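# Move empty bottle carrier to the window bench's spill tray

## Task

Lift the empty bottle carrier off the shelved bench beside the door and set it standing upright on the inner floor of the spill tray that sits on the shelved bench beside the window. The task fails if the carrier ever touches the floor, or if the robot falls over or finishes leaning.

## Robot and tools

ROBOT. A TidyBot++ wheeled base (0.54 m long, 0.50 m wide, 0.38 m tall, four powered casters) carries a single Kinova-style arm with seven joints and a two-finger Robotiq gripper. The shoulder sits 0.12 m ahead of the base centre and 0.68 m up. Segments: upper arm 0.42 m, forearm 0.31 m, hand 0.31 m. Two cameras: base_camera (fixed on the base, looking ahead) and wrist_camera (looks along the hand). At the start the arm is folded with the hand aimed down, poking up to 0.08 m past the base front.

FRAMES. Base frame: origin on the floor below the base centre, x ahead, y to the left, z up, metres. hand_pose is the point halfway between the finger pads in this frame; the hand's own z axis runs out along the fingers and the fingers close along its y axis. Odometry frame: where the base frame was when the scene began. base_odometry reports x, y and heading (rad, left positive, -3.142 to 3.142) from wheel turns only, so slip shows as travel and drift builds over many moves. base_tilt gives forward and right lean in degrees.

TOOLS.
move: one action plus optional cameras (list of "base_camera", "wrist_camera", "all"; [] for none, omitted for all) and blocking (true or omitted waits until everything rests; false returns in about half a second while motion continues). The action uses any of these:
- base: a single object holding relative offsets from where the base currently is, measured along its present axes: translate_m (metres, ahead positive, -2 to 2), strafe_m (metres, left positive, -2 to 2), rotate_rad (radians, counter-clockwise seen from above positive, -6.3 to 6.3).
- joints: an object of absolute targets keyed by name, radians: joint_1_rad (unlimited; positive is clockwise from above, the reverse of heading), joint_2_rad (-2.249 to 2.249, shoulder, 0 is upright), joint_3_rad (unlimited), joint_4_rad (-2.579 to 2.579, elbow, 0 straight), joint_5_rad (unlimited), joint_6_rad (-2.099 to 2.099, wrist), joint_7_rad (unlimited; with the hand down, 1.57 opens the fingers left and right), and gripper_pos (0 fully open, about 85 mm gap, to 1 closed). Unlimited joints take the short way, so send steps under half a turn.
- target: one list of seven numbers [x, y, z, qw, qx, qy, qz], an absolute hand pose in the base frame, metres plus unit quaternion, in the same form hand_pose prints. With target, joints may carry only gripper_pos.
- speeds: an object capping top speed for this action: translate_m and strafe_m 0.05 to 0.5 m/s, rotate_rad 0.1 to 1.57 rad/s. When translating and strafing together, state the speed under only one of them.
A call with no action just reports state and images. Unknown keys make a call invalid; out-of-range values get it refused, and a refusal or an uncommanded stop cancels the rest of that reply's move, wait and finished_scene calls.
wait: seconds (0 to 10), optional cameras; commands nothing, returns early once moves settle.
stop: optional cameras; brakes everything still moving and holds there.
zoom_image: camera ("base_camera" or "wrist_camera") and region [x0, y0, x1, y1] in pixels from the top-left, at most 504 by 504, on that camera's latest image.
read_manual: section, only "licences"; returns licence text.
finished_scene: scene, the current scene's number (1 or 2); ends it for good, so the carrier must already rest correctly on its own.

RESULT LINES. "move" shows done or the worst status. base_status, joint_status and hand_status give done, moving, off_target, stopped, not_followed, contact_stop, time_out, torque_fault or limit_stop_at_motor_heat. hand_target is where the hand would be with all joints at target; hand_pose is where it is. joint_positions, motor_effort (percent of max, peak of the last action in brackets), Motor temperatures (per arm joint), on_its_own (things the robot did unasked) and pictures (image order) follow. Warnings to heed: "joint command not followed" with a cause (self-collision), "pose unreachable", "ARM HIT", MOTOR HOT (60 °C) and OVER-TEMPERATURE FAULT (75 °C, arm sinks for 30 to 60 s).

PRACTICE. Hand targets seldom land exactly; hand_status says done only within 10 mm and 2 degrees. To fix the position, add (wanted minus read) to the last target's x, y, z. To keep a loaded hand in place, resend hand_target, not hand_pose. Loads make the arm sag; never send a holding joint the angle it currently reads. A straight-down hand reaches about 0.94 m height at most, and only near the base. A gripper at 1 that reports off_target is holding something; done means it closed on nothing.

AVOID. The arm does not dodge furniture and keeps pushing when blocked; no check keeps it off the base. Catching the arm above about 0.6 m while driving, sideways swings with the arm stretched, or reaching far over furniture from close up can tip the robot; backing off straightens it. Driving the arm into things can cause a torque fault (10 s arm freeze). Do not drop the carrier, release it while it moves, slam it, squeeze hard on it while it still rests on something, or swing it fast. Keep it well off the floor while carrying, and lower it gently onto the tray bottom, watching hand_pose stop descending and effort change before opening.

Each tool is called after ">>>" in YAML: its name, and indented under it one key for each argument.

## Session

>>> move:

Scene clock: 0.00 s.
Motor temperatures (°C): [34 32 31 33 42 41 47]
base_odometry: x=+0.000 y=+0.000 heading=+0.000
base_tilt: forward=+0.4 right=-0.4
base_status: not commanded
joint_positions: joint_1_rad=-0.008 joint_2_rad=-0.327 joint_3_rad=+3.095 joint_4_rad=-2.502 joint_5_rad=-0.014 joint_6_rad=-0.894 joint_7_rad=+1.580 gripper_pos=+0.000
joint_status: not commanded
motor_effort: joint_1_rad=+0 joint_2_rad=-2 joint_3_rad=-1 joint_4_rad=+15 joint_5_rad=-1 joint_6_rad=+1 joint_7_rad=+0
hand_pose: x=+0.2644 y=+0.0109 z=+0.5910 quat_wxyz=(+0.001, +0.999, +0.027, +0.036) (m; base frame)
hand_target: x=+0.2648 y=+0.0110 z=+0.5912 quat_wxyz=(+0.001, +0.999, +0.027, +0.037) (m; base frame)
hand_status: not commanded
pictures: base_camera, wrist_camera
Images, in order (width x height): base_camera 644x364, wrist_camera 644x476.

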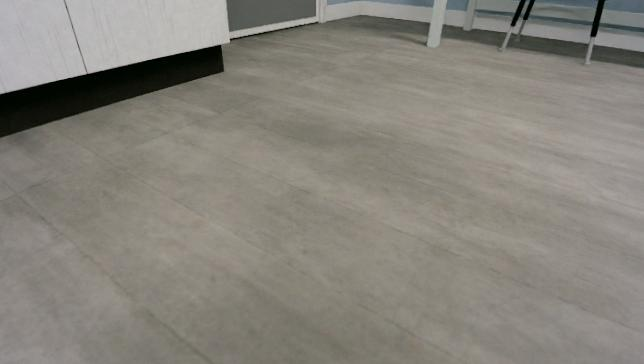

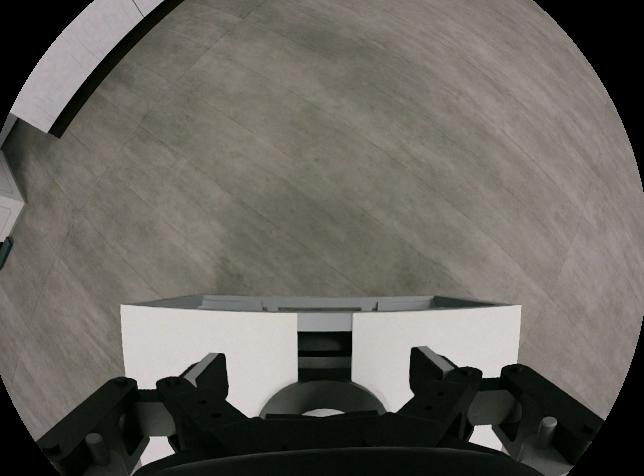

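>>> move:
  joints: {"joint_2_rad":-0.1,"joint_4_rad":-2.1,"joint_6_rad":0.53}
  cameras: ["wrist_camera"]

>>> move:
  base: {"rotate_rad":1.5}
  cameras: ["wrist_camera"]

>>> move:
  base: {"rotate_rad":1.5}
  cameras: ["wrist_camera"]

>>> move:
  base: {"rotate_rad":1.5}
  cameras: ["wrist_camera"]

Scene clock: 2.97 s.
Motor temperatures (°C): [34 32 31 33 42 41 47]
move: done
base_odometry: x=+0.000 y=+0.000 heading=+0.000
base_tilt: forward=+0.4 right=-0.4
base_status: not commanded
joint_positions: joint_1_rad=-0.008 joint_2_rad=-0.108 joint_3_rad=+3.095 joint_4_rad=-2.123 joint_5_rad=-0.014 joint_6_rad=+0.482 joint_7_rad=+1.580 gripper_pos=+0.000
joint_status: all done
motor_effort: joint_1_rad=+0(1) joint_2_rad=-16(17) joint_3_rad=-1(1) joint_4_rad=+21(21) joint_5_rad=-1(1) joint_6_rad=+8(9) joint_7_rad=+0(1)
hand_pose: x=+0.6671 y=+0.0305 z=+0.9771 quat_wxyz=(-0.017, +0.693, +0.017, +0.720) (m; base frame)
hand_target: x=+0.6712 y=+0.0306 z=+1.0008 quat_wxyz=(-0.017, +0.670, +0.016, +0.742) (m; base frame)
hand_status: not commanded
pictures: wrist_camera
Images, in order (width x height): wrist_camera 644x476.

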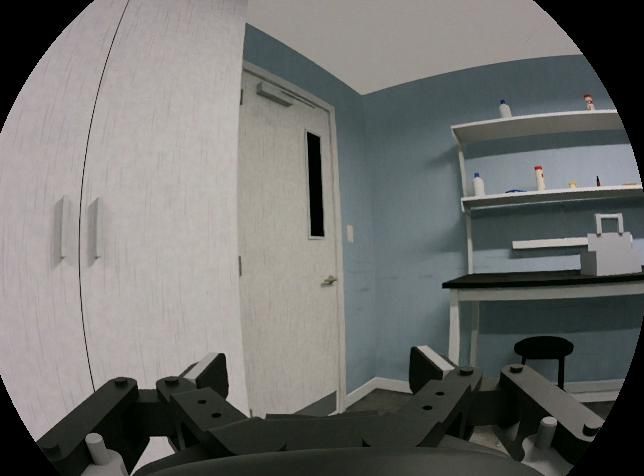

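Scene clock: 5.20 s.
Motor temperatures (°C): [34 32 31 33 42 41 47]
move: done
base_odometry: x=+0.000 y=+0.000 heading=+1.499
base_tilt: forward=+0.4 right=-0.3
base_status: done
joint_positions: joint_1_rad=-0.011 joint_2_rad=-0.098 joint_3_rad=+3.094 joint_4_rad=-2.123 joint_5_rad=-0.014 joint_6_rad=+0.485 joint_7_rad=+1.580 gripper_pos=+0.000
joint_status: not commanded
motor_effort: joint_1_rad=+0(3) joint_2_rad=-16(19) joint_3_rad=-1(3) joint_4_rad=+20(21) joint_5_rad=-1(1) joint_6_rad=+8(9) joint_7_rad=+0(1)
hand_pose: x=+0.6700 y=+0.0332 z=+0.9724 quat_wxyz=(-0.018, +0.696, +0.019, +0.718) (m; base frame)
hand_target: x=+0.6712 y=+0.0306 z=+1.0008 quat_wxyz=(-0.017, +0.670, +0.016, +0.742) (m; base frame)
hand_status: not commanded
pictures: wrist_camera
Images, in order (width x height): wrist_camera 644x476.

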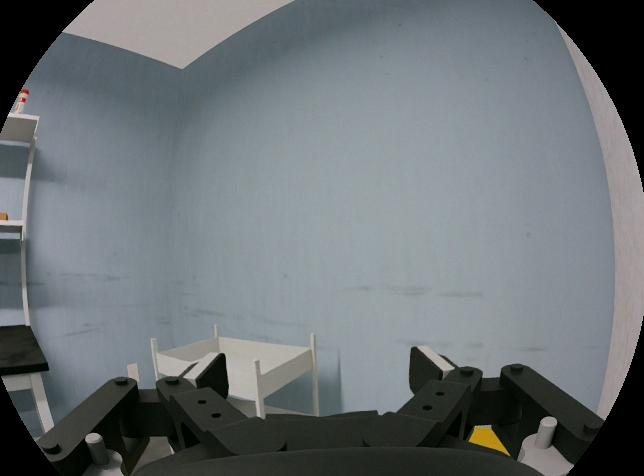

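Scene clock: 7.43 s.
Motor temperatures (°C): [34 32 31 33 42 41 47]
move: done
base_odometry: x=+0.000 y=+0.000 heading=+2.998
base_tilt: forward=+0.4 right=-0.4
base_status: done
joint_positions: joint_1_rad=-0.012 joint_2_rad=-0.097 joint_3_rad=+3.093 joint_4_rad=-2.123 joint_5_rad=-0.014 joint_6_rad=+0.486 joint_7_rad=+1.580 gripper_pos=+0.000
joint_status: not commanded
motor_effort: joint_1_rad=+0(3) joint_2_rad=-17(19) joint_3_rad=-1(4) joint_4_rad=+21(21) joint_5_rad=-1(2) joint_6_rad=+8(9) joint_7_rad=+0(1)
hand_pose: x=+0.6701 y=+0.0342 z=+0.9720 quat_wxyz=(-0.019, +0.696, +0.020, +0.718) (m; base frame)
hand_target: x=+0.6712 y=+0.0306 z=+1.0008 quat_wxyz=(-0.017, +0.670, +0.016, +0.742) (m; base frame)
hand_status: not commanded
pictures: wrist_camera
Images, in order (width x height): wrist_camera 644x476.

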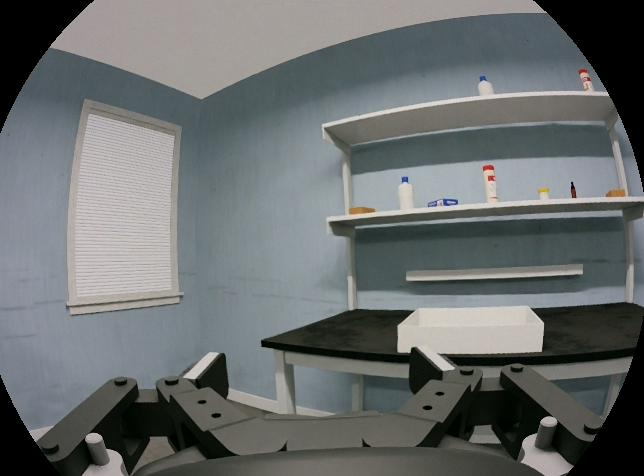

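Scene clock: 9.67 s.
Motor temperatures (°C): [34 32 30 33 42 41 47]
move: done
base_odometry: x=+0.000 y=+0.000 heading=-1.786
base_tilt: forward=+0.4 right=-0.4
base_status: done
joint_positions: joint_1_rad=-0.012 joint_2_rad=-0.097 joint_3_rad=+3.092 joint_4_rad=-2.123 joint_5_rad=-0.014 joint_6_rad=+0.486 joint_7_rad=+1.580 gripper_pos=+0.000
joint_status: not commanded
motor_effort: joint_1_rad=+0(3) joint_2_rad=-16(19) joint_3_rad=-1(4) joint_4_rad=+21(21) joint_5_rad=+0(1) joint_6_rad=+8(8) joint_7_rad=+0(1)
hand_pose: x=+0.6702 y=+0.0347 z=+0.9718 quat_wxyz=(-0.019, +0.696, +0.020, +0.718) (m; base frame)
hand_target: x=+0.6712 y=+0.0306 z=+1.0008 quat_wxyz=(-0.017, +0.670, +0.016, +0.742) (m; base frame)
hand_status: not commanded
pictures: wrist_camera
Images, in order (width x height): wrist_camera 644x476.

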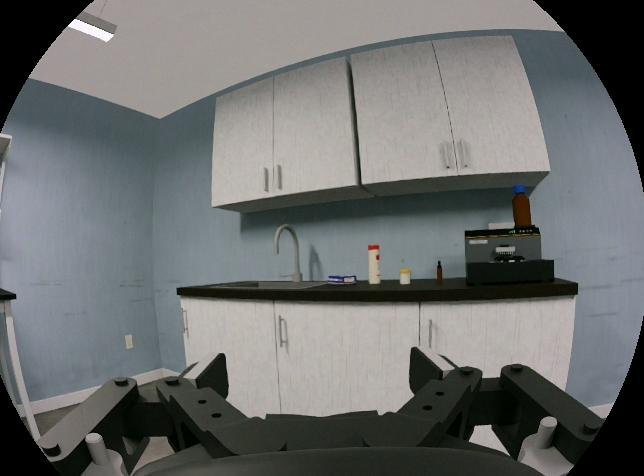

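>>> move:
  base: {"rotate_rad":1.186}

>>> zoom_image:
  camera: "wrist_camera"
  region: [200, 100, 500, 400]

Scene clock: 12.03 s.
Motor temperatures (°C): [34 32 30 33 42 41 47]
move: done
base_odometry: x=+0.000 y=+0.000 heading=-0.601
base_tilt: forward=+0.4 right=-0.4
base_status: done
joint_positions: joint_1_rad=-0.012 joint_2_rad=-0.097 joint_3_rad=+3.091 joint_4_rad=-2.123 joint_5_rad=-0.014 joint_6_rad=+0.486 joint_7_rad=+1.580 gripper_pos=+0.000
joint_status: not commanded
motor_effort: joint_1_rad=+0(3) joint_2_rad=-17(18) joint_3_rad=-1(4) joint_4_rad=+21(21) joint_5_rad=-1(1) joint_6_rad=+8(9) joint_7_rad=+0(1)
hand_pose: x=+0.6702 y=+0.0352 z=+0.9719 quat_wxyz=(-0.019, +0.696, +0.020, +0.718) (m; base frame)
hand_target: x=+0.6712 y=+0.0306 z=+1.0008 quat_wxyz=(-0.017, +0.670, +0.016, +0.742) (m; base frame)
hand_status: not commanded
pictures: base_camera, wrist_camera
Images, in order (width x height): base_camera 644x364, wrist_camera 644x476.

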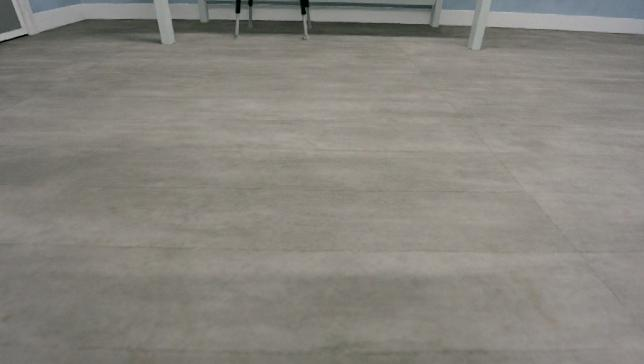

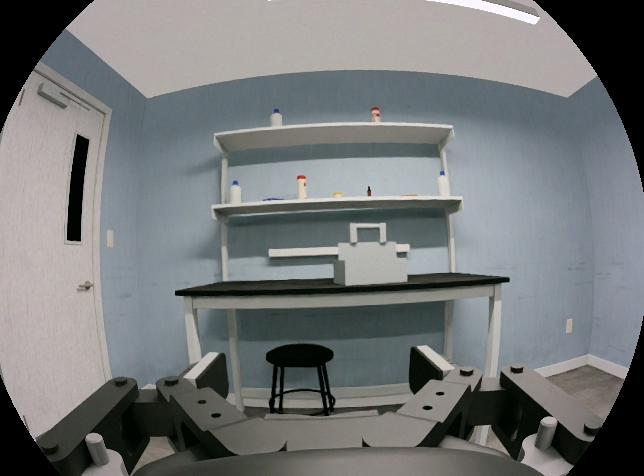

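Scaled by 1.680.

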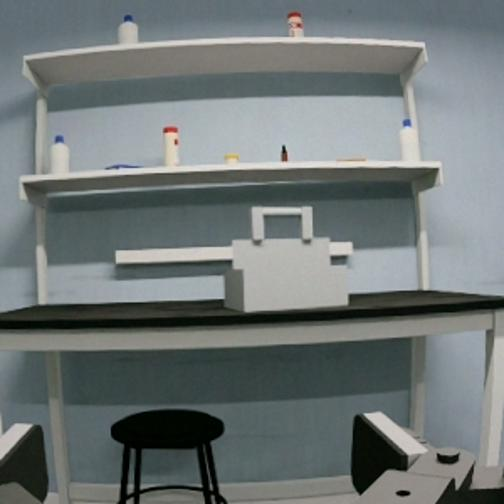

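>>> move:
  base: {"translate_m":0.6}
  joints: {"joint_1_rad":0.0,"joint_2_rad":-0.1,"joint_3_rad":3.15,"joint_4_rad":-2.1,"joint_5_rad":0.0,"joint_6_rad":0.58,"joint_7_rad":1.58}

Scene clock: 16.10 s.
Motor temperatures (°C): [34 32 30 33 42 41 47]
move: done
base_odometry: x=+0.495 y=-0.339 heading=-0.600
base_tilt: forward=+0.4 right=-0.4
base_status: done
joint_positions: joint_1_rad=-0.009 joint_2_rad=-0.087 joint_3_rad=+3.135 joint_4_rad=-2.122 joint_5_rad=-0.014 joint_6_rad=+0.539 joint_7_rad=+1.580 gripper_pos=+0.000
joint_status: all done
motor_effort: joint_1_rad=+1(2) joint_2_rad=-17(20) joint_3_rad=-1(2) joint_4_rad=+21(23) joint_5_rad=+0(1) joint_6_rad=+8(9) joint_7_rad=+0(1)
hand_pose: x=+0.6737 y=+0.0075 z=+0.9836 quat_wxyz=(-0.004, +0.680, +0.002, +0.733) (m; base frame)
hand_target: x=+0.6707 y=-0.0036 z=+1.0164 quat_wxyz=(+0.006, +0.652, +0.000, +0.758) (m; base frame)
hand_status: not commanded
pictures: base_camera, wrist_camera
Images, in order (width x height): base_camera 644x364, wrist_camera 644x476.

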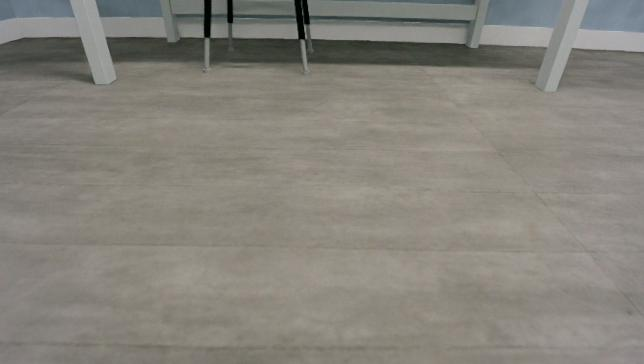

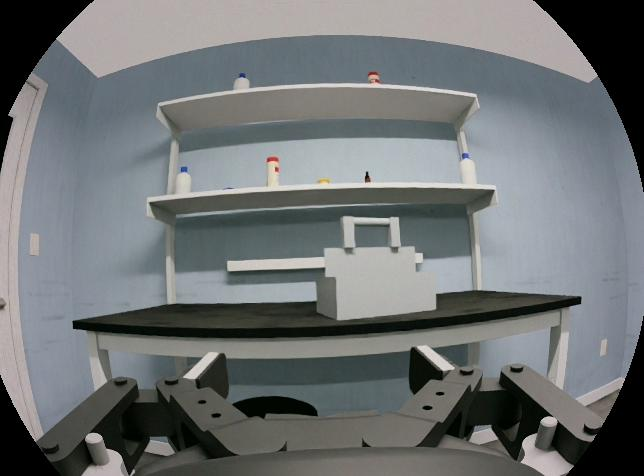

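>>> zoom_image:
  camera: "wrist_camera"
  region: [260, 180, 480, 350]

Scaled by 2.291.

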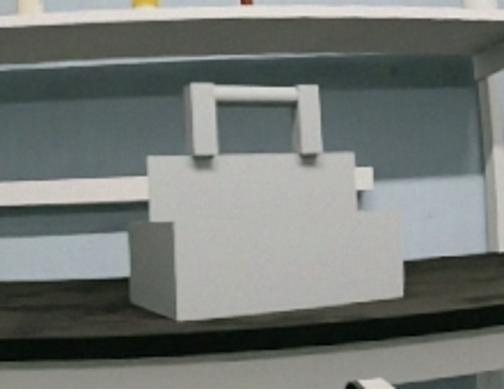

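>>> move:
  base: {"translate_m":0.6,"strafe_m":-0.31,"rotate_rad":0.17}
  joints: {"joint_2_rad":-0.3,"joint_4_rad":-1.9,"joint_6_rad":0.08}

>>> zoom_image:
  camera: "wrist_camera"
  region: [160, 100, 480, 420]

Scene clock: 21.30 s.
Motor temperatures (°C): [34 32 30 33 42 41 46]
move: done
base_odometry: x=+0.815 y=-0.934 heading=-0.430
base_tilt: forward=+0.4 right=-0.4
base_status: done
joint_positions: joint_1_rad=-0.009 joint_2_rad=-0.296 joint_3_rad=+3.137 joint_4_rad=-1.925 joint_5_rad=-0.014 joint_6_rad=+0.119 joint_7_rad=+1.580 gripper_pos=+0.000
joint_status: all done
motor_effort: joint_1_rad=+0(3) joint_2_rad=-11(18) joint_3_rad=+0(3) joint_4_rad=+22(23) joint_5_rad=+0(1) joint_6_rad=+8(9) joint_7_rad=+0(1)
hand_pose: x=+0.6208 y=+0.0077 z=+1.0847 quat_wxyz=(-0.005, +0.685, +0.003, +0.728) (m; base frame)
hand_target: x=+0.6199 y=-0.0037 z=+1.0904 quat_wxyz=(+0.005, +0.689, -0.001, +0.725) (m; base frame)
hand_status: not commanded
pictures: base_camera, wrist_camera
Images, in order (width x height): base_camera 644x364, wrist_camera 644x476.

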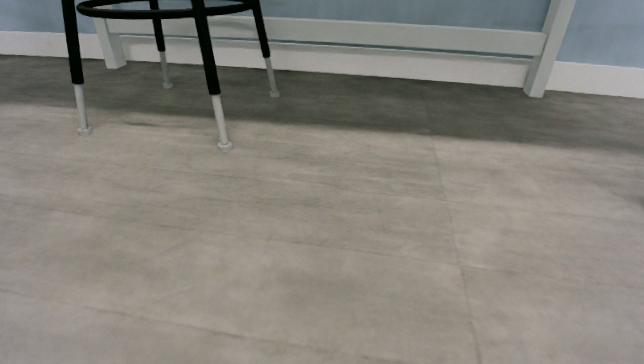

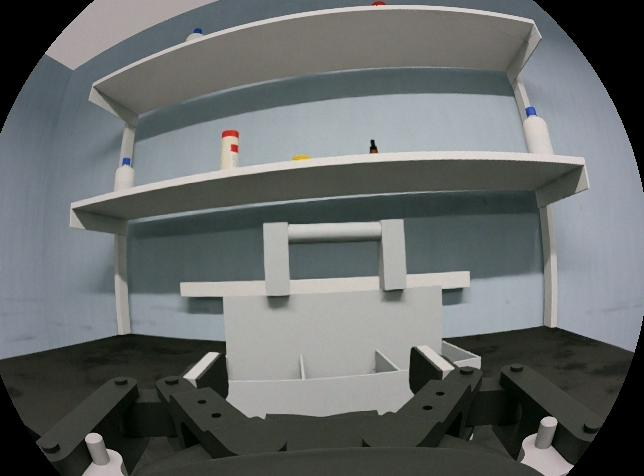

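Scaled by 1.575.

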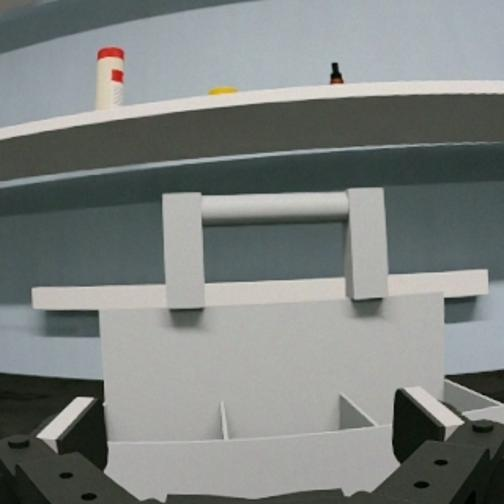

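>>> move:
  joints: {"joint_1_rad":0.0,"joint_2_rad":-0.195,"joint_3_rad":3.15,"joint_4_rad":-1.53,"joint_5_rad":0.0,"joint_6_rad":-0.24,"joint_7_rad":0.0,"gripper_pos":0.2}

Scene clock: 24.97 s.
Motor temperatures (°C): [34 32 30 33 42 41 46]
move: done
base_odometry: x=+0.815 y=-0.934 heading=-0.430
base_tilt: forward=+0.4 right=-0.4
base_status: not commanded
joint_positions: joint_1_rad=-0.009 joint_2_rad=-0.206 joint_3_rad=+3.137 joint_4_rad=-1.561 joint_5_rad=-0.014 joint_6_rad=-0.200 joint_7_rad=+0.059 gripper_pos=+0.200
joint_status: all done
motor_effort: joint_1_rad=+0(1) joint_2_rad=-14(14) joint_3_rad=-1(1) joint_4_rad=+22(24) joint_5_rad=+0(1) joint_6_rad=+8(9) joint_7_rad=+0(1)
hand_pose: x=+0.6512 y=+0.0094 z=+1.1661 quat_wxyz=(-0.496, +0.511, -0.480, +0.512) (m; base frame)
hand_target: x=+0.6545 y=-0.0039 z=+1.1667 quat_wxyz=(-0.497, +0.499, -0.504, +0.501) (m; base frame)
hand_status: not commanded
pictures: base_camera, wrist_camera
Images, in order (width x height): base_camera 644x364, wrist_camera 644x476.

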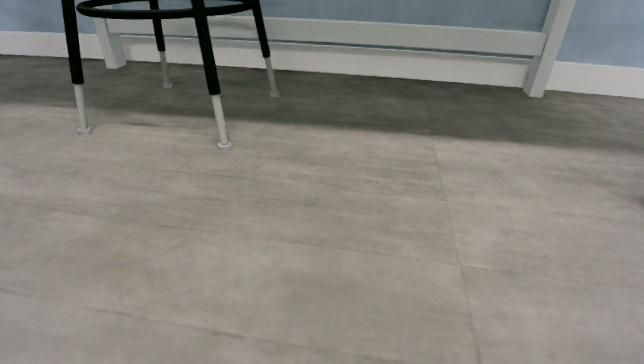

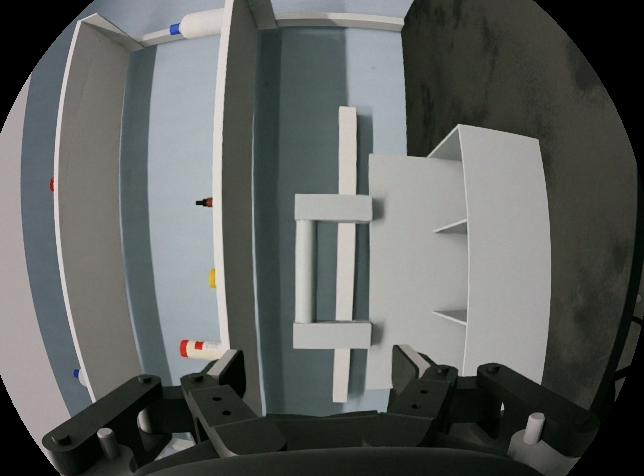

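>>> move:
  joints: {"joint_2_rad":-0.195,"joint_4_rad":-1.47,"joint_6_rad":-0.315,"joint_7_rad":-0.03}
  base: {"translate_m":0.1,"strafe_m":-0.017}
  speeds: {"translate_m":0.15}
  cameras: ["wrist_camera"]

Scene clock: 27.60 s.
Motor temperatures (°C): [34 32 30 33 42 41 46]
move: done
base_odometry: x=+0.899 y=-0.991 heading=-0.430
base_tilt: forward=+0.4 right=-0.4
base_status: done
joint_positions: joint_1_rad=-0.009 joint_2_rad=-0.189 joint_3_rad=+3.137 joint_4_rad=-1.498 joint_5_rad=-0.014 joint_6_rad=-0.277 joint_7_rad=+0.026 gripper_pos=+0.200
joint_status: all done
motor_effort: joint_1_rad=+0(2) joint_2_rad=-14(17) joint_3_rad=-1(2) joint_4_rad=+21(23) joint_5_rad=-1(1) joint_6_rad=+8(9) joint_7_rad=+0(1)
hand_pose: x=+0.6548 y=+0.0098 z=+1.1720 quat_wxyz=(-0.497, +0.511, -0.496, +0.496) (m; base frame)
hand_target: x=+0.6495 y=-0.0038 z=+1.1803 quat_wxyz=(-0.501, +0.495, -0.515, +0.489) (m; base frame)
hand_status: not commanded
pictures: wrist_camera
Images, in order (width x height): wrist_camera 644x476.

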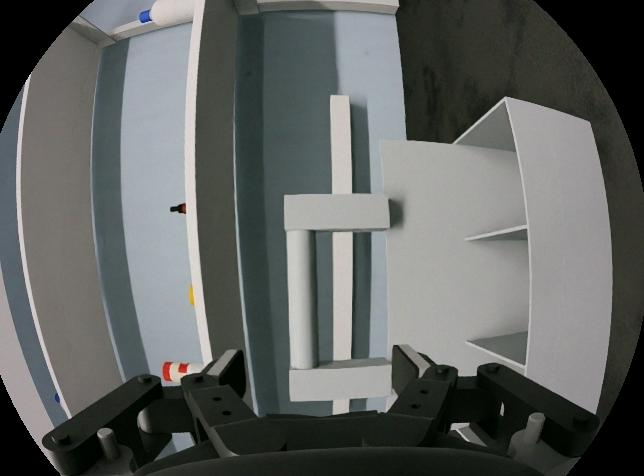

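>>> move:
  joints: {"joint_2_rad":-0.195,"joint_4_rad":-1.427,"joint_6_rad":-0.343,"joint_7_rad":-0.06}
  base: {"translate_m":0.08}
  speeds: {"translate_m":0.15}
  cameras: ["wrist_camera"]

Scene clock: 29.47 s.
Motor temperatures (°C): [34 32 30 33 42 41 46]
move: done
base_odometry: x=+0.972 y=-1.025 heading=-0.430
base_tilt: forward=+0.4 right=-0.4
base_status: done
joint_positions: joint_1_rad=-0.009 joint_2_rad=-0.185 joint_3_rad=+3.137 joint_4_rad=-1.453 joint_5_rad=-0.014 joint_6_rad=-0.306 joint_7_rad=-0.005 gripper_pos=+0.200
joint_status: all done
motor_effort: joint_1_rad=+1(1) joint_2_rad=-14(18) joint_3_rad=-1(2) joint_4_rad=+21(23) joint_5_rad=+0(1) joint_6_rad=+8(9) joint_7_rad=+0(1)
hand_pose: x=+0.6530 y=+0.0099 z=+1.1878 quat_wxyz=(-0.507, +0.501, -0.501, +0.490) (m; base frame)
hand_target: x=+0.6453 y=-0.0038 z=+1.1978 quat_wxyz=(-0.512, +0.483, -0.518, +0.485) (m; base frame)
hand_status: not commanded
pictures: wrist_camera
Images, in order (width x height): wrist_camera 644x476.

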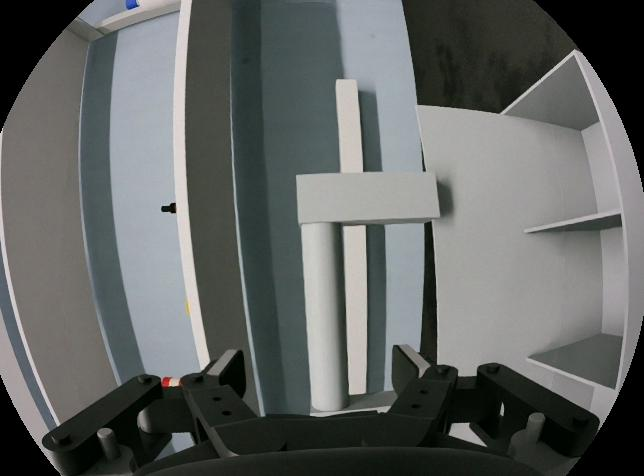

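>>> move:
  base: {"translate_m":0.062}
  speeds: {"translate_m":0.1}

>>> zoom_image:
  camera: "wrist_camera"
  region: [160, 150, 480, 470]

Scene clock: 31.03 s.
Motor temperatures (°C): [34 32 30 33 42 41 46]
move: done
base_odometry: x=+1.029 y=-1.051 heading=-0.431
base_tilt: forward=+0.4 right=-0.4
base_status: done
joint_positions: joint_1_rad=-0.009 joint_2_rad=-0.186 joint_3_rad=+3.137 joint_4_rad=-1.453 joint_5_rad=-0.014 joint_6_rad=-0.307 joint_7_rad=-0.005 gripper_pos=+0.200
joint_status: not commanded
motor_effort: joint_1_rad=+0(1) joint_2_rad=-14(17) joint_3_rad=-1(2) joint_4_rad=+22(22) joint_5_rad=-1(1) joint_6_rad=+8(9) joint_7_rad=+1(1)
hand_pose: x=+0.6524 y=+0.0099 z=+1.1883 quat_wxyz=(-0.508, +0.501, -0.501, +0.491) (m; base frame)
hand_target: x=+0.6453 y=-0.0038 z=+1.1978 quat_wxyz=(-0.512, +0.483, -0.518, +0.485) (m; base frame)
hand_status: not commanded
pictures: base_camera, wrist_camera
Images, in order (width x height): base_camera 644x364, wrist_camera 644x476.

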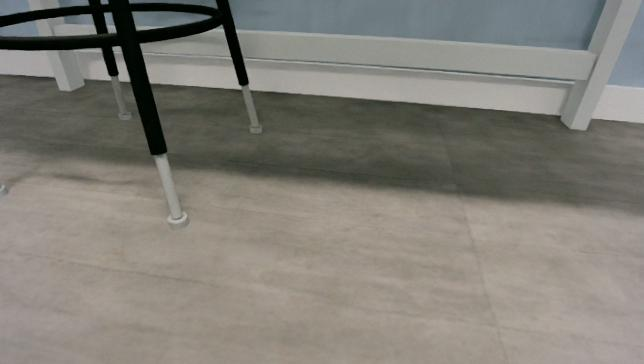

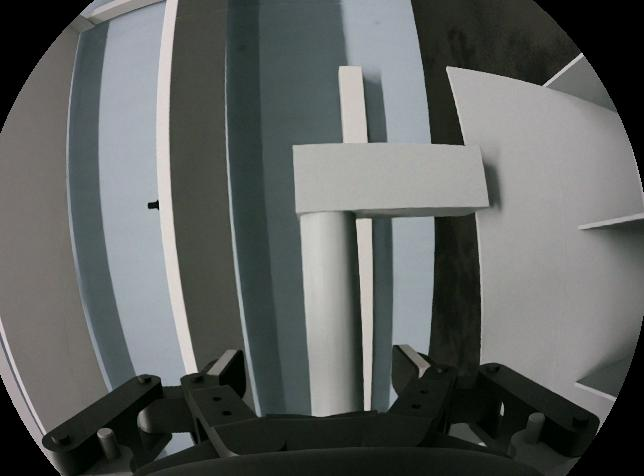

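Scaled by 1.575.

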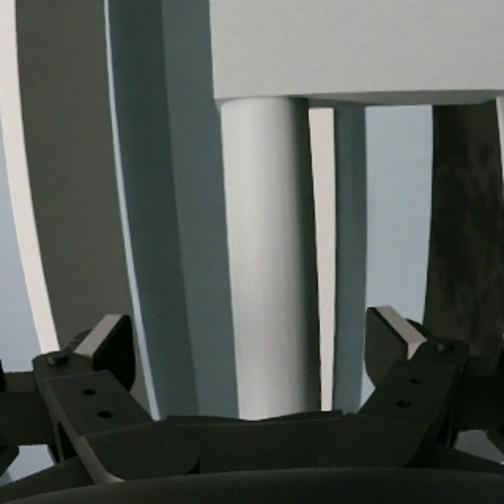

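>>> move:
  joints: {"joint_2_rad":-0.195,"joint_4_rad":-1.45,"joint_6_rad":-0.32,"joint_7_rad":-0.06,"gripper_pos":0.6}
  cameras: ["wrist_camera"]

Scene clock: 32.53 s.
Motor temperatures (°C): [34 32 30 33 42 41 46]
move: done
base_odometry: x=+1.029 y=-1.051 heading=-0.431
base_tilt: forward=+0.4 right=-0.4
base_status: not commanded
joint_positions: joint_1_rad=-0.009 joint_2_rad=-0.185 joint_3_rad=+3.137 joint_4_rad=-1.453 joint_5_rad=-0.014 joint_6_rad=-0.314 joint_7_rad=-0.005 gripper_pos=+0.600
joint_status: all done
motor_effort: joint_1_rad=+0(1) joint_2_rad=-15(17) joint_3_rad=-1(1) joint_4_rad=+22(25) joint_5_rad=-1(1) joint_6_rad=+8(11) joint_7_rad=+0(1)
hand_pose: x=+0.6529 y=+0.0099 z=+1.1852 quat_wxyz=(-0.505, +0.503, -0.503, +0.488) (m; base frame)
hand_target: x=+0.6477 y=-0.0038 z=+1.1909 quat_wxyz=(-0.512, +0.483, -0.518, +0.485) (m; base frame)
hand_status: not commanded
pictures: wrist_camera
Images, in order (width x height): wrist_camera 644x476.

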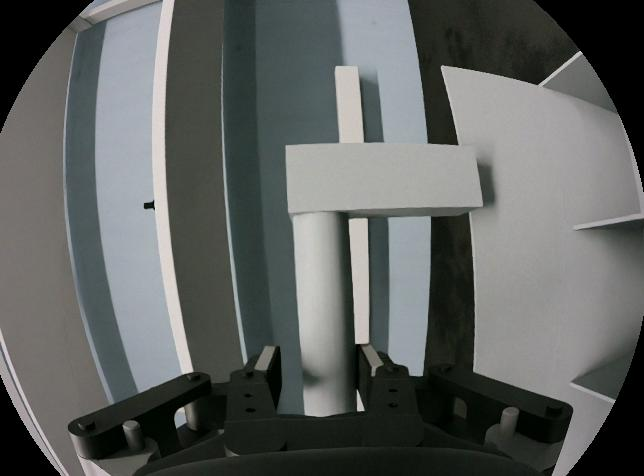

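>>> move:
  joints: {"joint_2_rad":-0.195,"joint_4_rad":-1.475,"joint_6_rad":-0.30}
  cameras: ["wrist_camera"]

Scene clock: 33.40 s.
Motor temperatures (°C): [34 32 30 33 42 41 46]
move: done
base_odometry: x=+1.029 y=-1.051 heading=-0.431
base_tilt: forward=+0.4 right=-0.4
base_status: not commanded
joint_positions: joint_1_rad=-0.009 joint_2_rad=-0.185 joint_3_rad=+3.137 joint_4_rad=-1.462 joint_5_rad=-0.014 joint_6_rad=-0.314 joint_7_rad=-0.005 gripper_pos=+0.600
joint_status: all done
motor_effort: joint_1_rad=+0(1) joint_2_rad=-14(15) joint_3_rad=-1(1) joint_4_rad=+21(23) joint_5_rad=-1(1) joint_6_rad=+9(9) joint_7_rad=+1(1)
hand_pose: x=+0.6537 y=+0.0099 z=+1.1800 quat_wxyz=(-0.503, +0.505, -0.505, +0.486) (m; base frame)
hand_target: x=+0.6500 y=-0.0039 z=+1.1819 quat_wxyz=(-0.511, +0.484, -0.520, +0.484) (m; base frame)
hand_status: not commanded
pictures: wrist_camera
Images, in order (width x height): wrist_camera 644x476.

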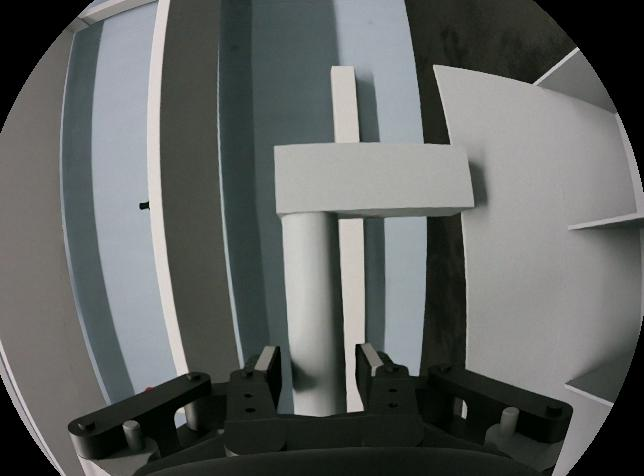

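>>> move:
  joints: {"gripper_pos":0.9}
  cameras: ["wrist_camera"]

Scene clock: 34.33 s.
Motor temperatures (°C): [34 32 30 33 42 41 46]
move: off_target
base_odometry: x=+1.029 y=-1.051 heading=-0.431
base_tilt: forward=+0.4 right=-0.4
base_status: not commanded
joint_positions: joint_1_rad=-0.009 joint_2_rad=-0.185 joint_3_rad=+3.137 joint_4_rad=-1.462 joint_5_rad=-0.014 joint_6_rad=-0.314 joint_7_rad=-0.005 gripper_pos=+0.761
joint_status: gripper_pos off_target (ended at +0.761, target +0.900)
motor_effort: joint_1_rad=+0(1) joint_2_rad=-14(15) joint_3_rad=+0(1) joint_4_rad=+22(22) joint_5_rad=-2(2) joint_6_rad=+9(9) joint_7_rad=+0(1)
hand_pose: x=+0.6537 y=+0.0099 z=+1.1800 quat_wxyz=(-0.503, +0.505, -0.505, +0.486) (m; base frame)
hand_target: x=+0.6500 y=-0.0039 z=+1.1819 quat_wxyz=(-0.511, +0.484, -0.520, +0.484) (m; base frame)
hand_status: not commanded
pictures: wrist_camera
Images, in order (width x height): wrist_camera 644x476.

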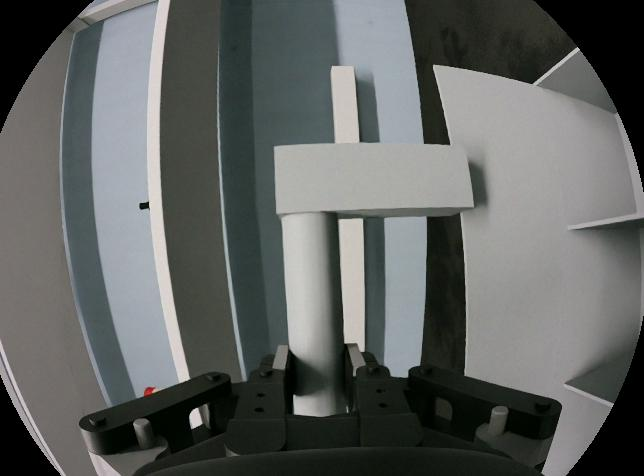

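>>> move:
  joints: {"joint_2_rad":-0.205,"joint_4_rad":-1.36,"joint_6_rad":-0.415}
  cameras: ["wrist_camera"]

Scene clock: 35.83 s.
Motor temperatures (°C): [34 32 30 33 42 41 46]
move: off_target
base_odometry: x=+1.029 y=-1.051 heading=-0.431
base_tilt: forward=+0.4 right=-0.4
base_status: not commanded
joint_positions: joint_1_rad=-0.008 joint_2_rad=-0.185 joint_3_rad=+3.137 joint_4_rad=-1.409 joint_5_rad=-0.014 joint_6_rad=-0.400 joint_7_rad=-0.008 gripper_pos=+0.761
joint_status: joint_4_rad off_target (ended at -1.409, target -1.360); the others done
motor_effort: joint_1_rad=+0(1) joint_2_rad=-17(18) joint_3_rad=-1(1) joint_4_rad=+25(25) joint_5_rad=-1(2) joint_6_rad=+11(12) joint_7_rad=+1(1)
hand_pose: x=+0.6480 y=+0.0101 z=+1.1859 quat_wxyz=(-0.496, +0.512, -0.514, +0.477) (m; base frame)
hand_target: x=+0.6323 y=-0.0038 z=+1.2210 quat_wxyz=(-0.513, +0.482, -0.517, +0.487) (m; base frame)
hand_status: not commanded
pictures: wrist_camera
Images, in order (width x height): wrist_camera 644x476.

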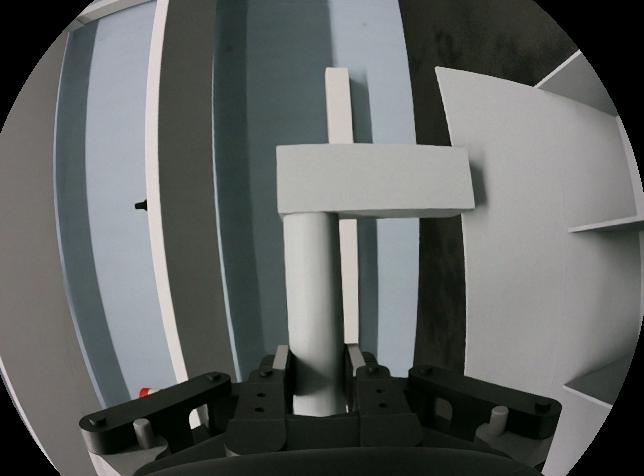

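>>> move:
  joints: {"joint_2_rad":-0.22,"joint_4_rad":-1.29,"joint_6_rad":-0.40,"gripper_pos":1.0}
  cameras: ["wrist_camera"]

Scene clock: 36.93 s.
Motor temperatures (°C): [34 32 30 33 42 41 46]
move: off_target
base_odometry: x=+1.029 y=-1.051 heading=-0.431
base_tilt: forward=+0.5 right=-0.4
base_status: not commanded
joint_positions: joint_1_rad=-0.008 joint_2_rad=-0.192 joint_3_rad=+3.137 joint_4_rad=-1.338 joint_5_rad=-0.014 joint_6_rad=-0.401 joint_7_rad=-0.008 gripper_pos=+0.761
joint_status: joint_4_rad off_target (ended at -1.338, target -1.290); gripper_pos off_target (ended at +0.761, target +1.000); the others done
motor_effort: joint_1_rad=+0(1) joint_2_rad=-17(19) joint_3_rad=-1(1) joint_4_rad=+25(27) joint_5_rad=-1(1) joint_6_rad=+12(13) joint_7_rad=+0(1)
hand_pose: x=+0.6363 y=+0.0100 z=+1.2318 quat_wxyz=(-0.515, +0.494, -0.495, +0.496) (m; base frame)
hand_target: x=+0.6127 y=-0.0038 z=+1.2747 quat_wxyz=(-0.538, +0.457, -0.491, +0.510) (m; base frame)
hand_status: not commanded
pictures: wrist_camera
Images, in order (width x height): wrist_camera 644x476.

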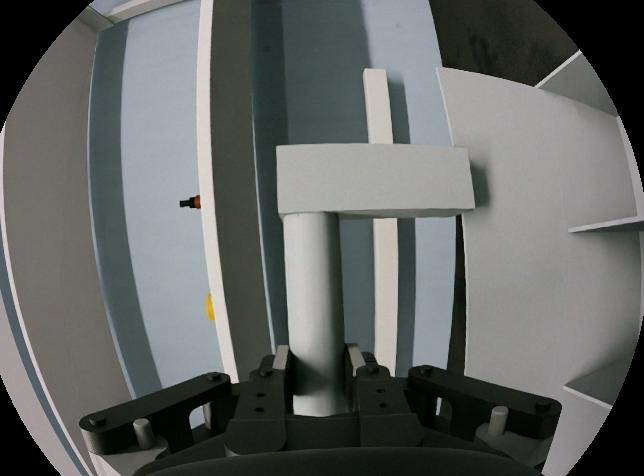

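>>> move:
  base: {"translate_m":-0.88,"strafe_m":0.44}
  speeds: {"translate_m":0.35}

>>> move:
  base: {"rotate_rad":2.97}
  speeds: {"rotate_rad":0.8}

Scene clock: 42.60 s.
Motor temperatures (°C): [34 32 30 33 42 41 46]
move: done
base_odometry: x=+0.413 y=-0.284 heading=-0.431
base_tilt: forward=+0.4 right=-0.3
base_status: done
joint_positions: joint_1_rad=-0.007 joint_2_rad=-0.198 joint_3_rad=+3.141 joint_4_rad=-1.338 joint_5_rad=-0.014 joint_6_rad=-0.401 joint_7_rad=-0.008 gripper_pos=+0.761
joint_status: not commanded
motor_effort: joint_1_rad=+0(2) joint_2_rad=-17(23) joint_3_rad=-1(4) joint_4_rad=+25(26) joint_5_rad=+0(1) joint_6_rad=+12(12) joint_7_rad=+0(1)
hand_pose: x=+0.6330 y=+0.0071 z=+1.2351 quat_wxyz=(-0.516, +0.491, -0.494, +0.499) (m; base frame)
hand_target: x=+0.6127 y=-0.0038 z=+1.2747 quat_wxyz=(-0.538, +0.457, -0.491, +0.510) (m; base frame)
hand_status: not commanded
pictures: base_camera, wrist_camera
Images, in order (width x height): base_camera 644x364, wrist_camera 644x476.

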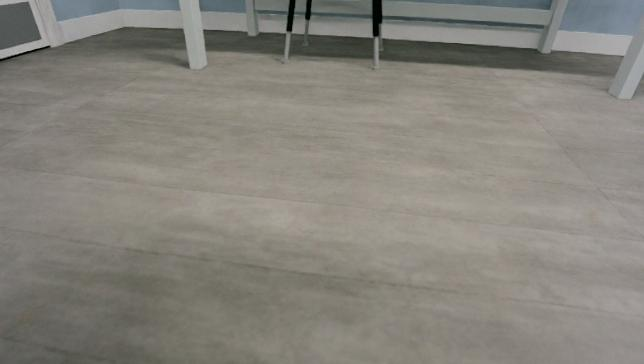

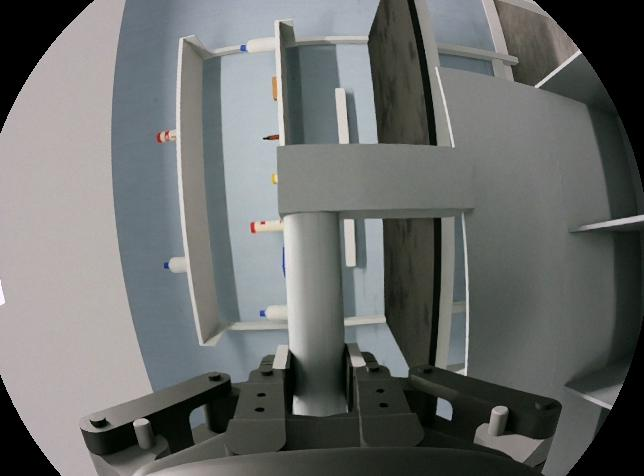

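Scene clock: 47.10 s.
Motor temperatures (°C): [34 32 30 33 42 41 46]
move: done
base_odometry: x=+0.413 y=-0.284 heading=+2.538
base_tilt: forward=+0.4 right=-0.4
base_status: done
joint_positions: joint_1_rad=-0.004 joint_2_rad=-0.198 joint_3_rad=+3.144 joint_4_rad=-1.338 joint_5_rad=-0.014 joint_6_rad=-0.401 joint_7_rad=-0.008 gripper_pos=+0.761
joint_status: not commanded
motor_effort: joint_1_rad=+0(3) joint_2_rad=-16(18) joint_3_rad=-1(4) joint_4_rad=+25(26) joint_5_rad=-1(1) joint_6_rad=+12(12) joint_7_rad=+0(1)
hand_pose: x=+0.6332 y=+0.0035 z=+1.2350 quat_wxyz=(-0.515, +0.489, -0.496, +0.500) (m; base frame)
hand_target: x=+0.6127 y=-0.0038 z=+1.2747 quat_wxyz=(-0.538, +0.457, -0.491, +0.510) (m; base frame)
hand_status: not commanded
pictures: base_camera, wrist_camera
Images, in order (width x height): base_camera 644x364, wrist_camera 644x476.

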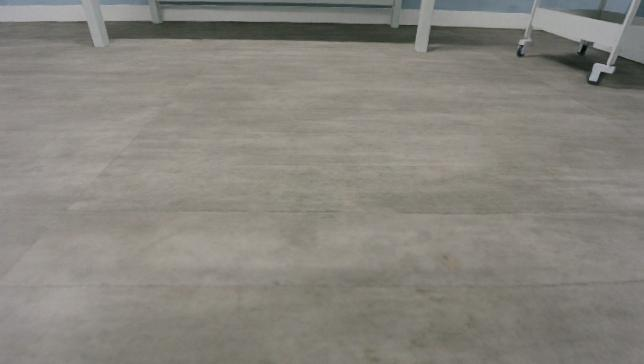

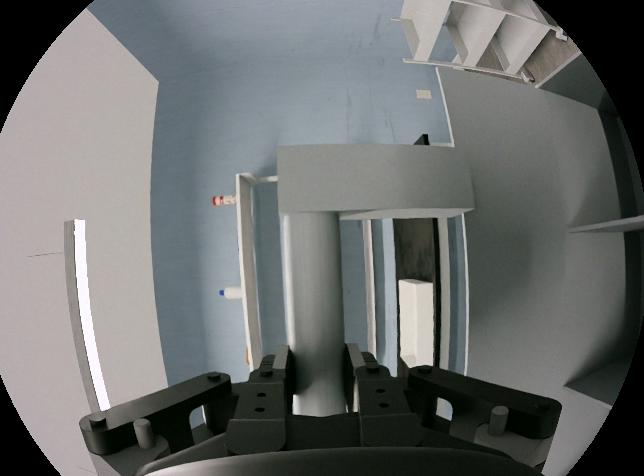

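>>> zoom_image:
  camera: "wrist_camera"
  region: [340, 200, 480, 400]

Scaled by 2.520.

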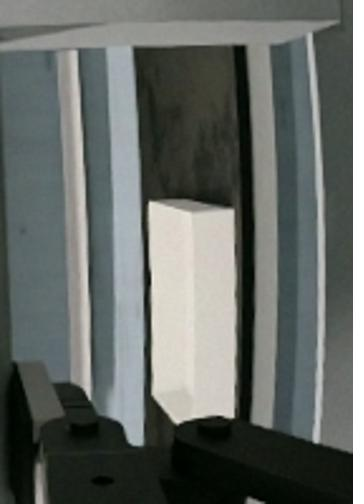

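>>> move:
  base: {"translate_m":0.15,"strafe_m":0.31}

>>> zoom_image:
  camera: "wrist_camera"
  region: [330, 130, 470, 370]

Scene clock: 55.70 s.
Motor temperatures (°C): [34 32 30 33 42 41 46]
move: done
base_odometry: x=+0.113 y=-0.454 heading=+2.539
base_tilt: forward=+0.4 right=-0.4
base_status: done
joint_positions: joint_1_rad=-0.004 joint_2_rad=-0.194 joint_3_rad=+3.145 joint_4_rad=-1.337 joint_5_rad=-0.014 joint_6_rad=-0.401 joint_7_rad=-0.009 gripper_pos=+0.761
joint_status: not commanded
motor_effort: joint_1_rad=+0(3) joint_2_rad=-17(19) joint_3_rad=-1(4) joint_4_rad=+25(26) joint_5_rad=+0(2) joint_6_rad=+12(12) joint_7_rad=+1(1)
hand_pose: x=+0.6350 y=+0.0032 z=+1.2333 quat_wxyz=(-0.514, +0.489, -0.497, +0.499) (m; base frame)
hand_target: x=+0.6127 y=-0.0038 z=+1.2747 quat_wxyz=(-0.538, +0.457, -0.491, +0.510) (m; base frame)
hand_status: not commanded
pictures: base_camera, wrist_camera
Images, in order (width x height): base_camera 644x364, wrist_camera 644x476.

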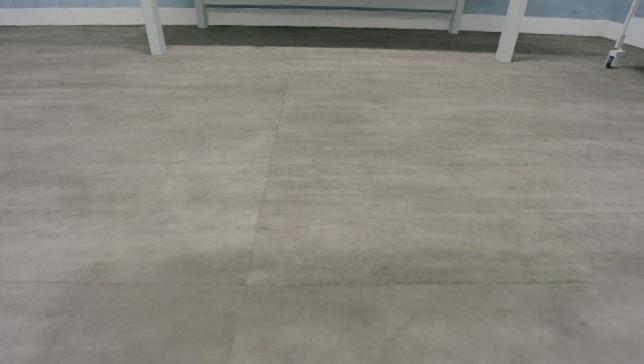

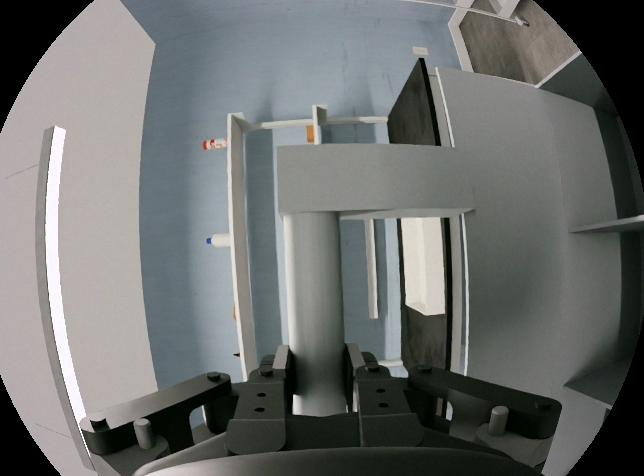

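Scaled by 2.100.

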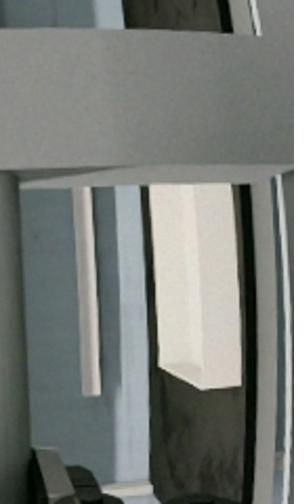

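>>> move:
  joints: {"joint_2_rad":-0.18,"joint_4_rad":-1.513,"joint_6_rad":-0.19}
  base: {"translate_m":0.6,"strafe_m":0.09,"rotate_rad":-0.06}

Scene clock: 61.40 s.
Motor temperatures (°C): [34 32 30 33 42 41 46]
move: done
base_odometry: x=-0.433 y=-0.188 heading=+2.479
base_tilt: forward=+0.4 right=-0.4
base_status: done
joint_positions: joint_1_rad=+0.001 joint_2_rad=-0.150 joint_3_rad=+3.151 joint_4_rad=-1.519 joint_5_rad=-0.014 joint_6_rad=-0.255 joint_7_rad=-0.009 gripper_pos=+0.761
joint_status: all done
motor_effort: joint_1_rad=+0(3) joint_2_rad=-20(23) joint_3_rad=-1(4) joint_4_rad=+26(28) joint_5_rad=+0(1) joint_6_rad=+12(13) joint_7_rad=+0(1)
hand_pose: x=+0.6752 y=-0.0040 z=+1.1441 quat_wxyz=(-0.491, +0.505, -0.521, +0.482) (m; base frame)
hand_target: x=+0.6602 y=-0.0039 z=+1.1847 quat_wxyz=(-0.525, +0.471, -0.505, +0.498) (m; base frame)
hand_status: not commanded
pictures: base_camera, wrist_camera
Images, in order (width x height): base_camera 644x364, wrist_camera 644x476.

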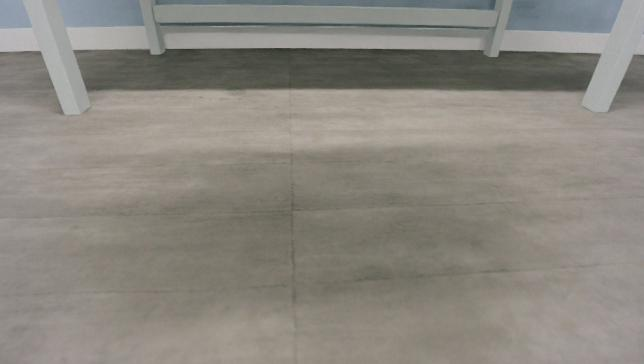

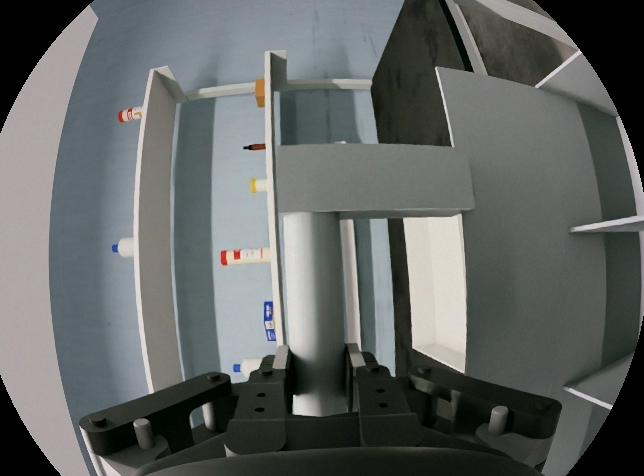

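>>> zoom_image:
  camera: "wrist_camera"
  region: [340, 210, 500, 400]

Scaled by 2.653.

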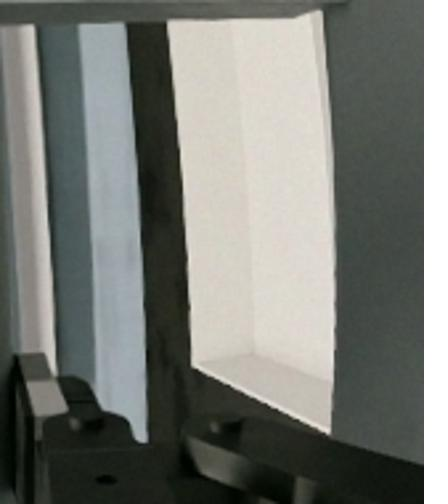

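>>> move:
  joints: {"joint_2_rad":-0.18,"joint_4_rad":-1.513,"joint_6_rad":-0.13}
  base: {"translate_m":0.45,"strafe_m":0.054}
  speeds: {"translate_m":0.3}

>>> zoom_image:
  camera: "wrist_camera"
  region: [340, 210, 500, 400]

Scene clock: 65.07 s.
Motor temperatures (°C): [34 32 30 33 42 41 46]
move: done
base_odometry: x=-0.821 y=+0.046 heading=+2.479
base_tilt: forward=+0.4 right=-0.4
base_status: done
joint_positions: joint_1_rad=+0.001 joint_2_rad=-0.148 joint_3_rad=+3.151 joint_4_rad=-1.521 joint_5_rad=-0.014 joint_6_rad=-0.190 joint_7_rad=-0.009 gripper_pos=+0.761
joint_status: all done
motor_effort: joint_1_rad=+0(1) joint_2_rad=-20(24) joint_3_rad=-1(2) joint_4_rad=+26(27) joint_5_rad=+0(1) joint_6_rad=+12(13) joint_7_rad=+0(1)
hand_pose: x=+0.6766 y=-0.0043 z=+1.1621 quat_wxyz=(-0.506, +0.490, -0.506, +0.498) (m; base frame)
hand_target: x=+0.6588 y=-0.0039 z=+1.2033 quat_wxyz=(-0.540, +0.456, -0.489, +0.512) (m; base frame)
hand_status: not commanded
pictures: base_camera, wrist_camera
Images, in order (width x height): base_camera 644x364, wrist_camera 644x476.

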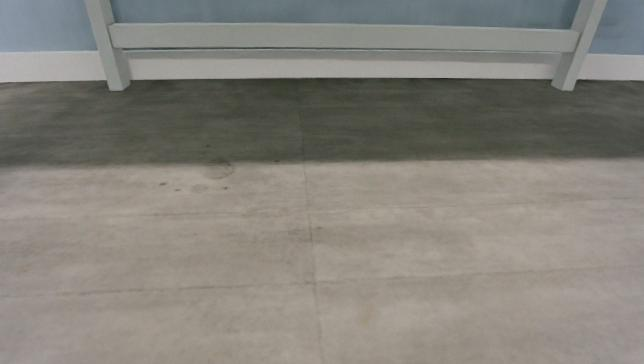

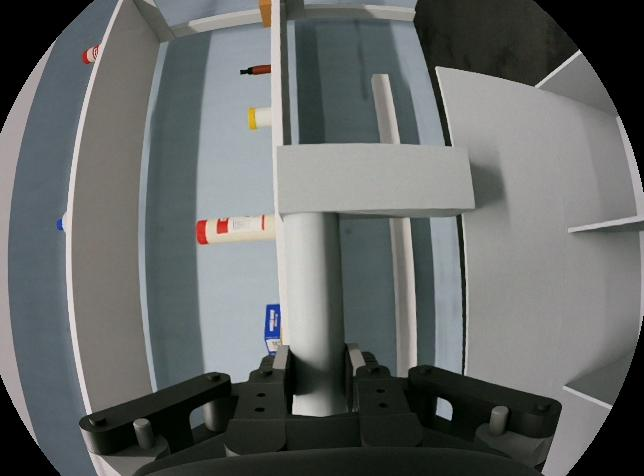

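Scaled by 2.653.

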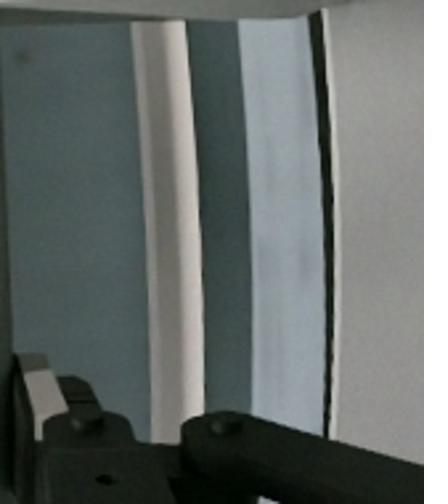

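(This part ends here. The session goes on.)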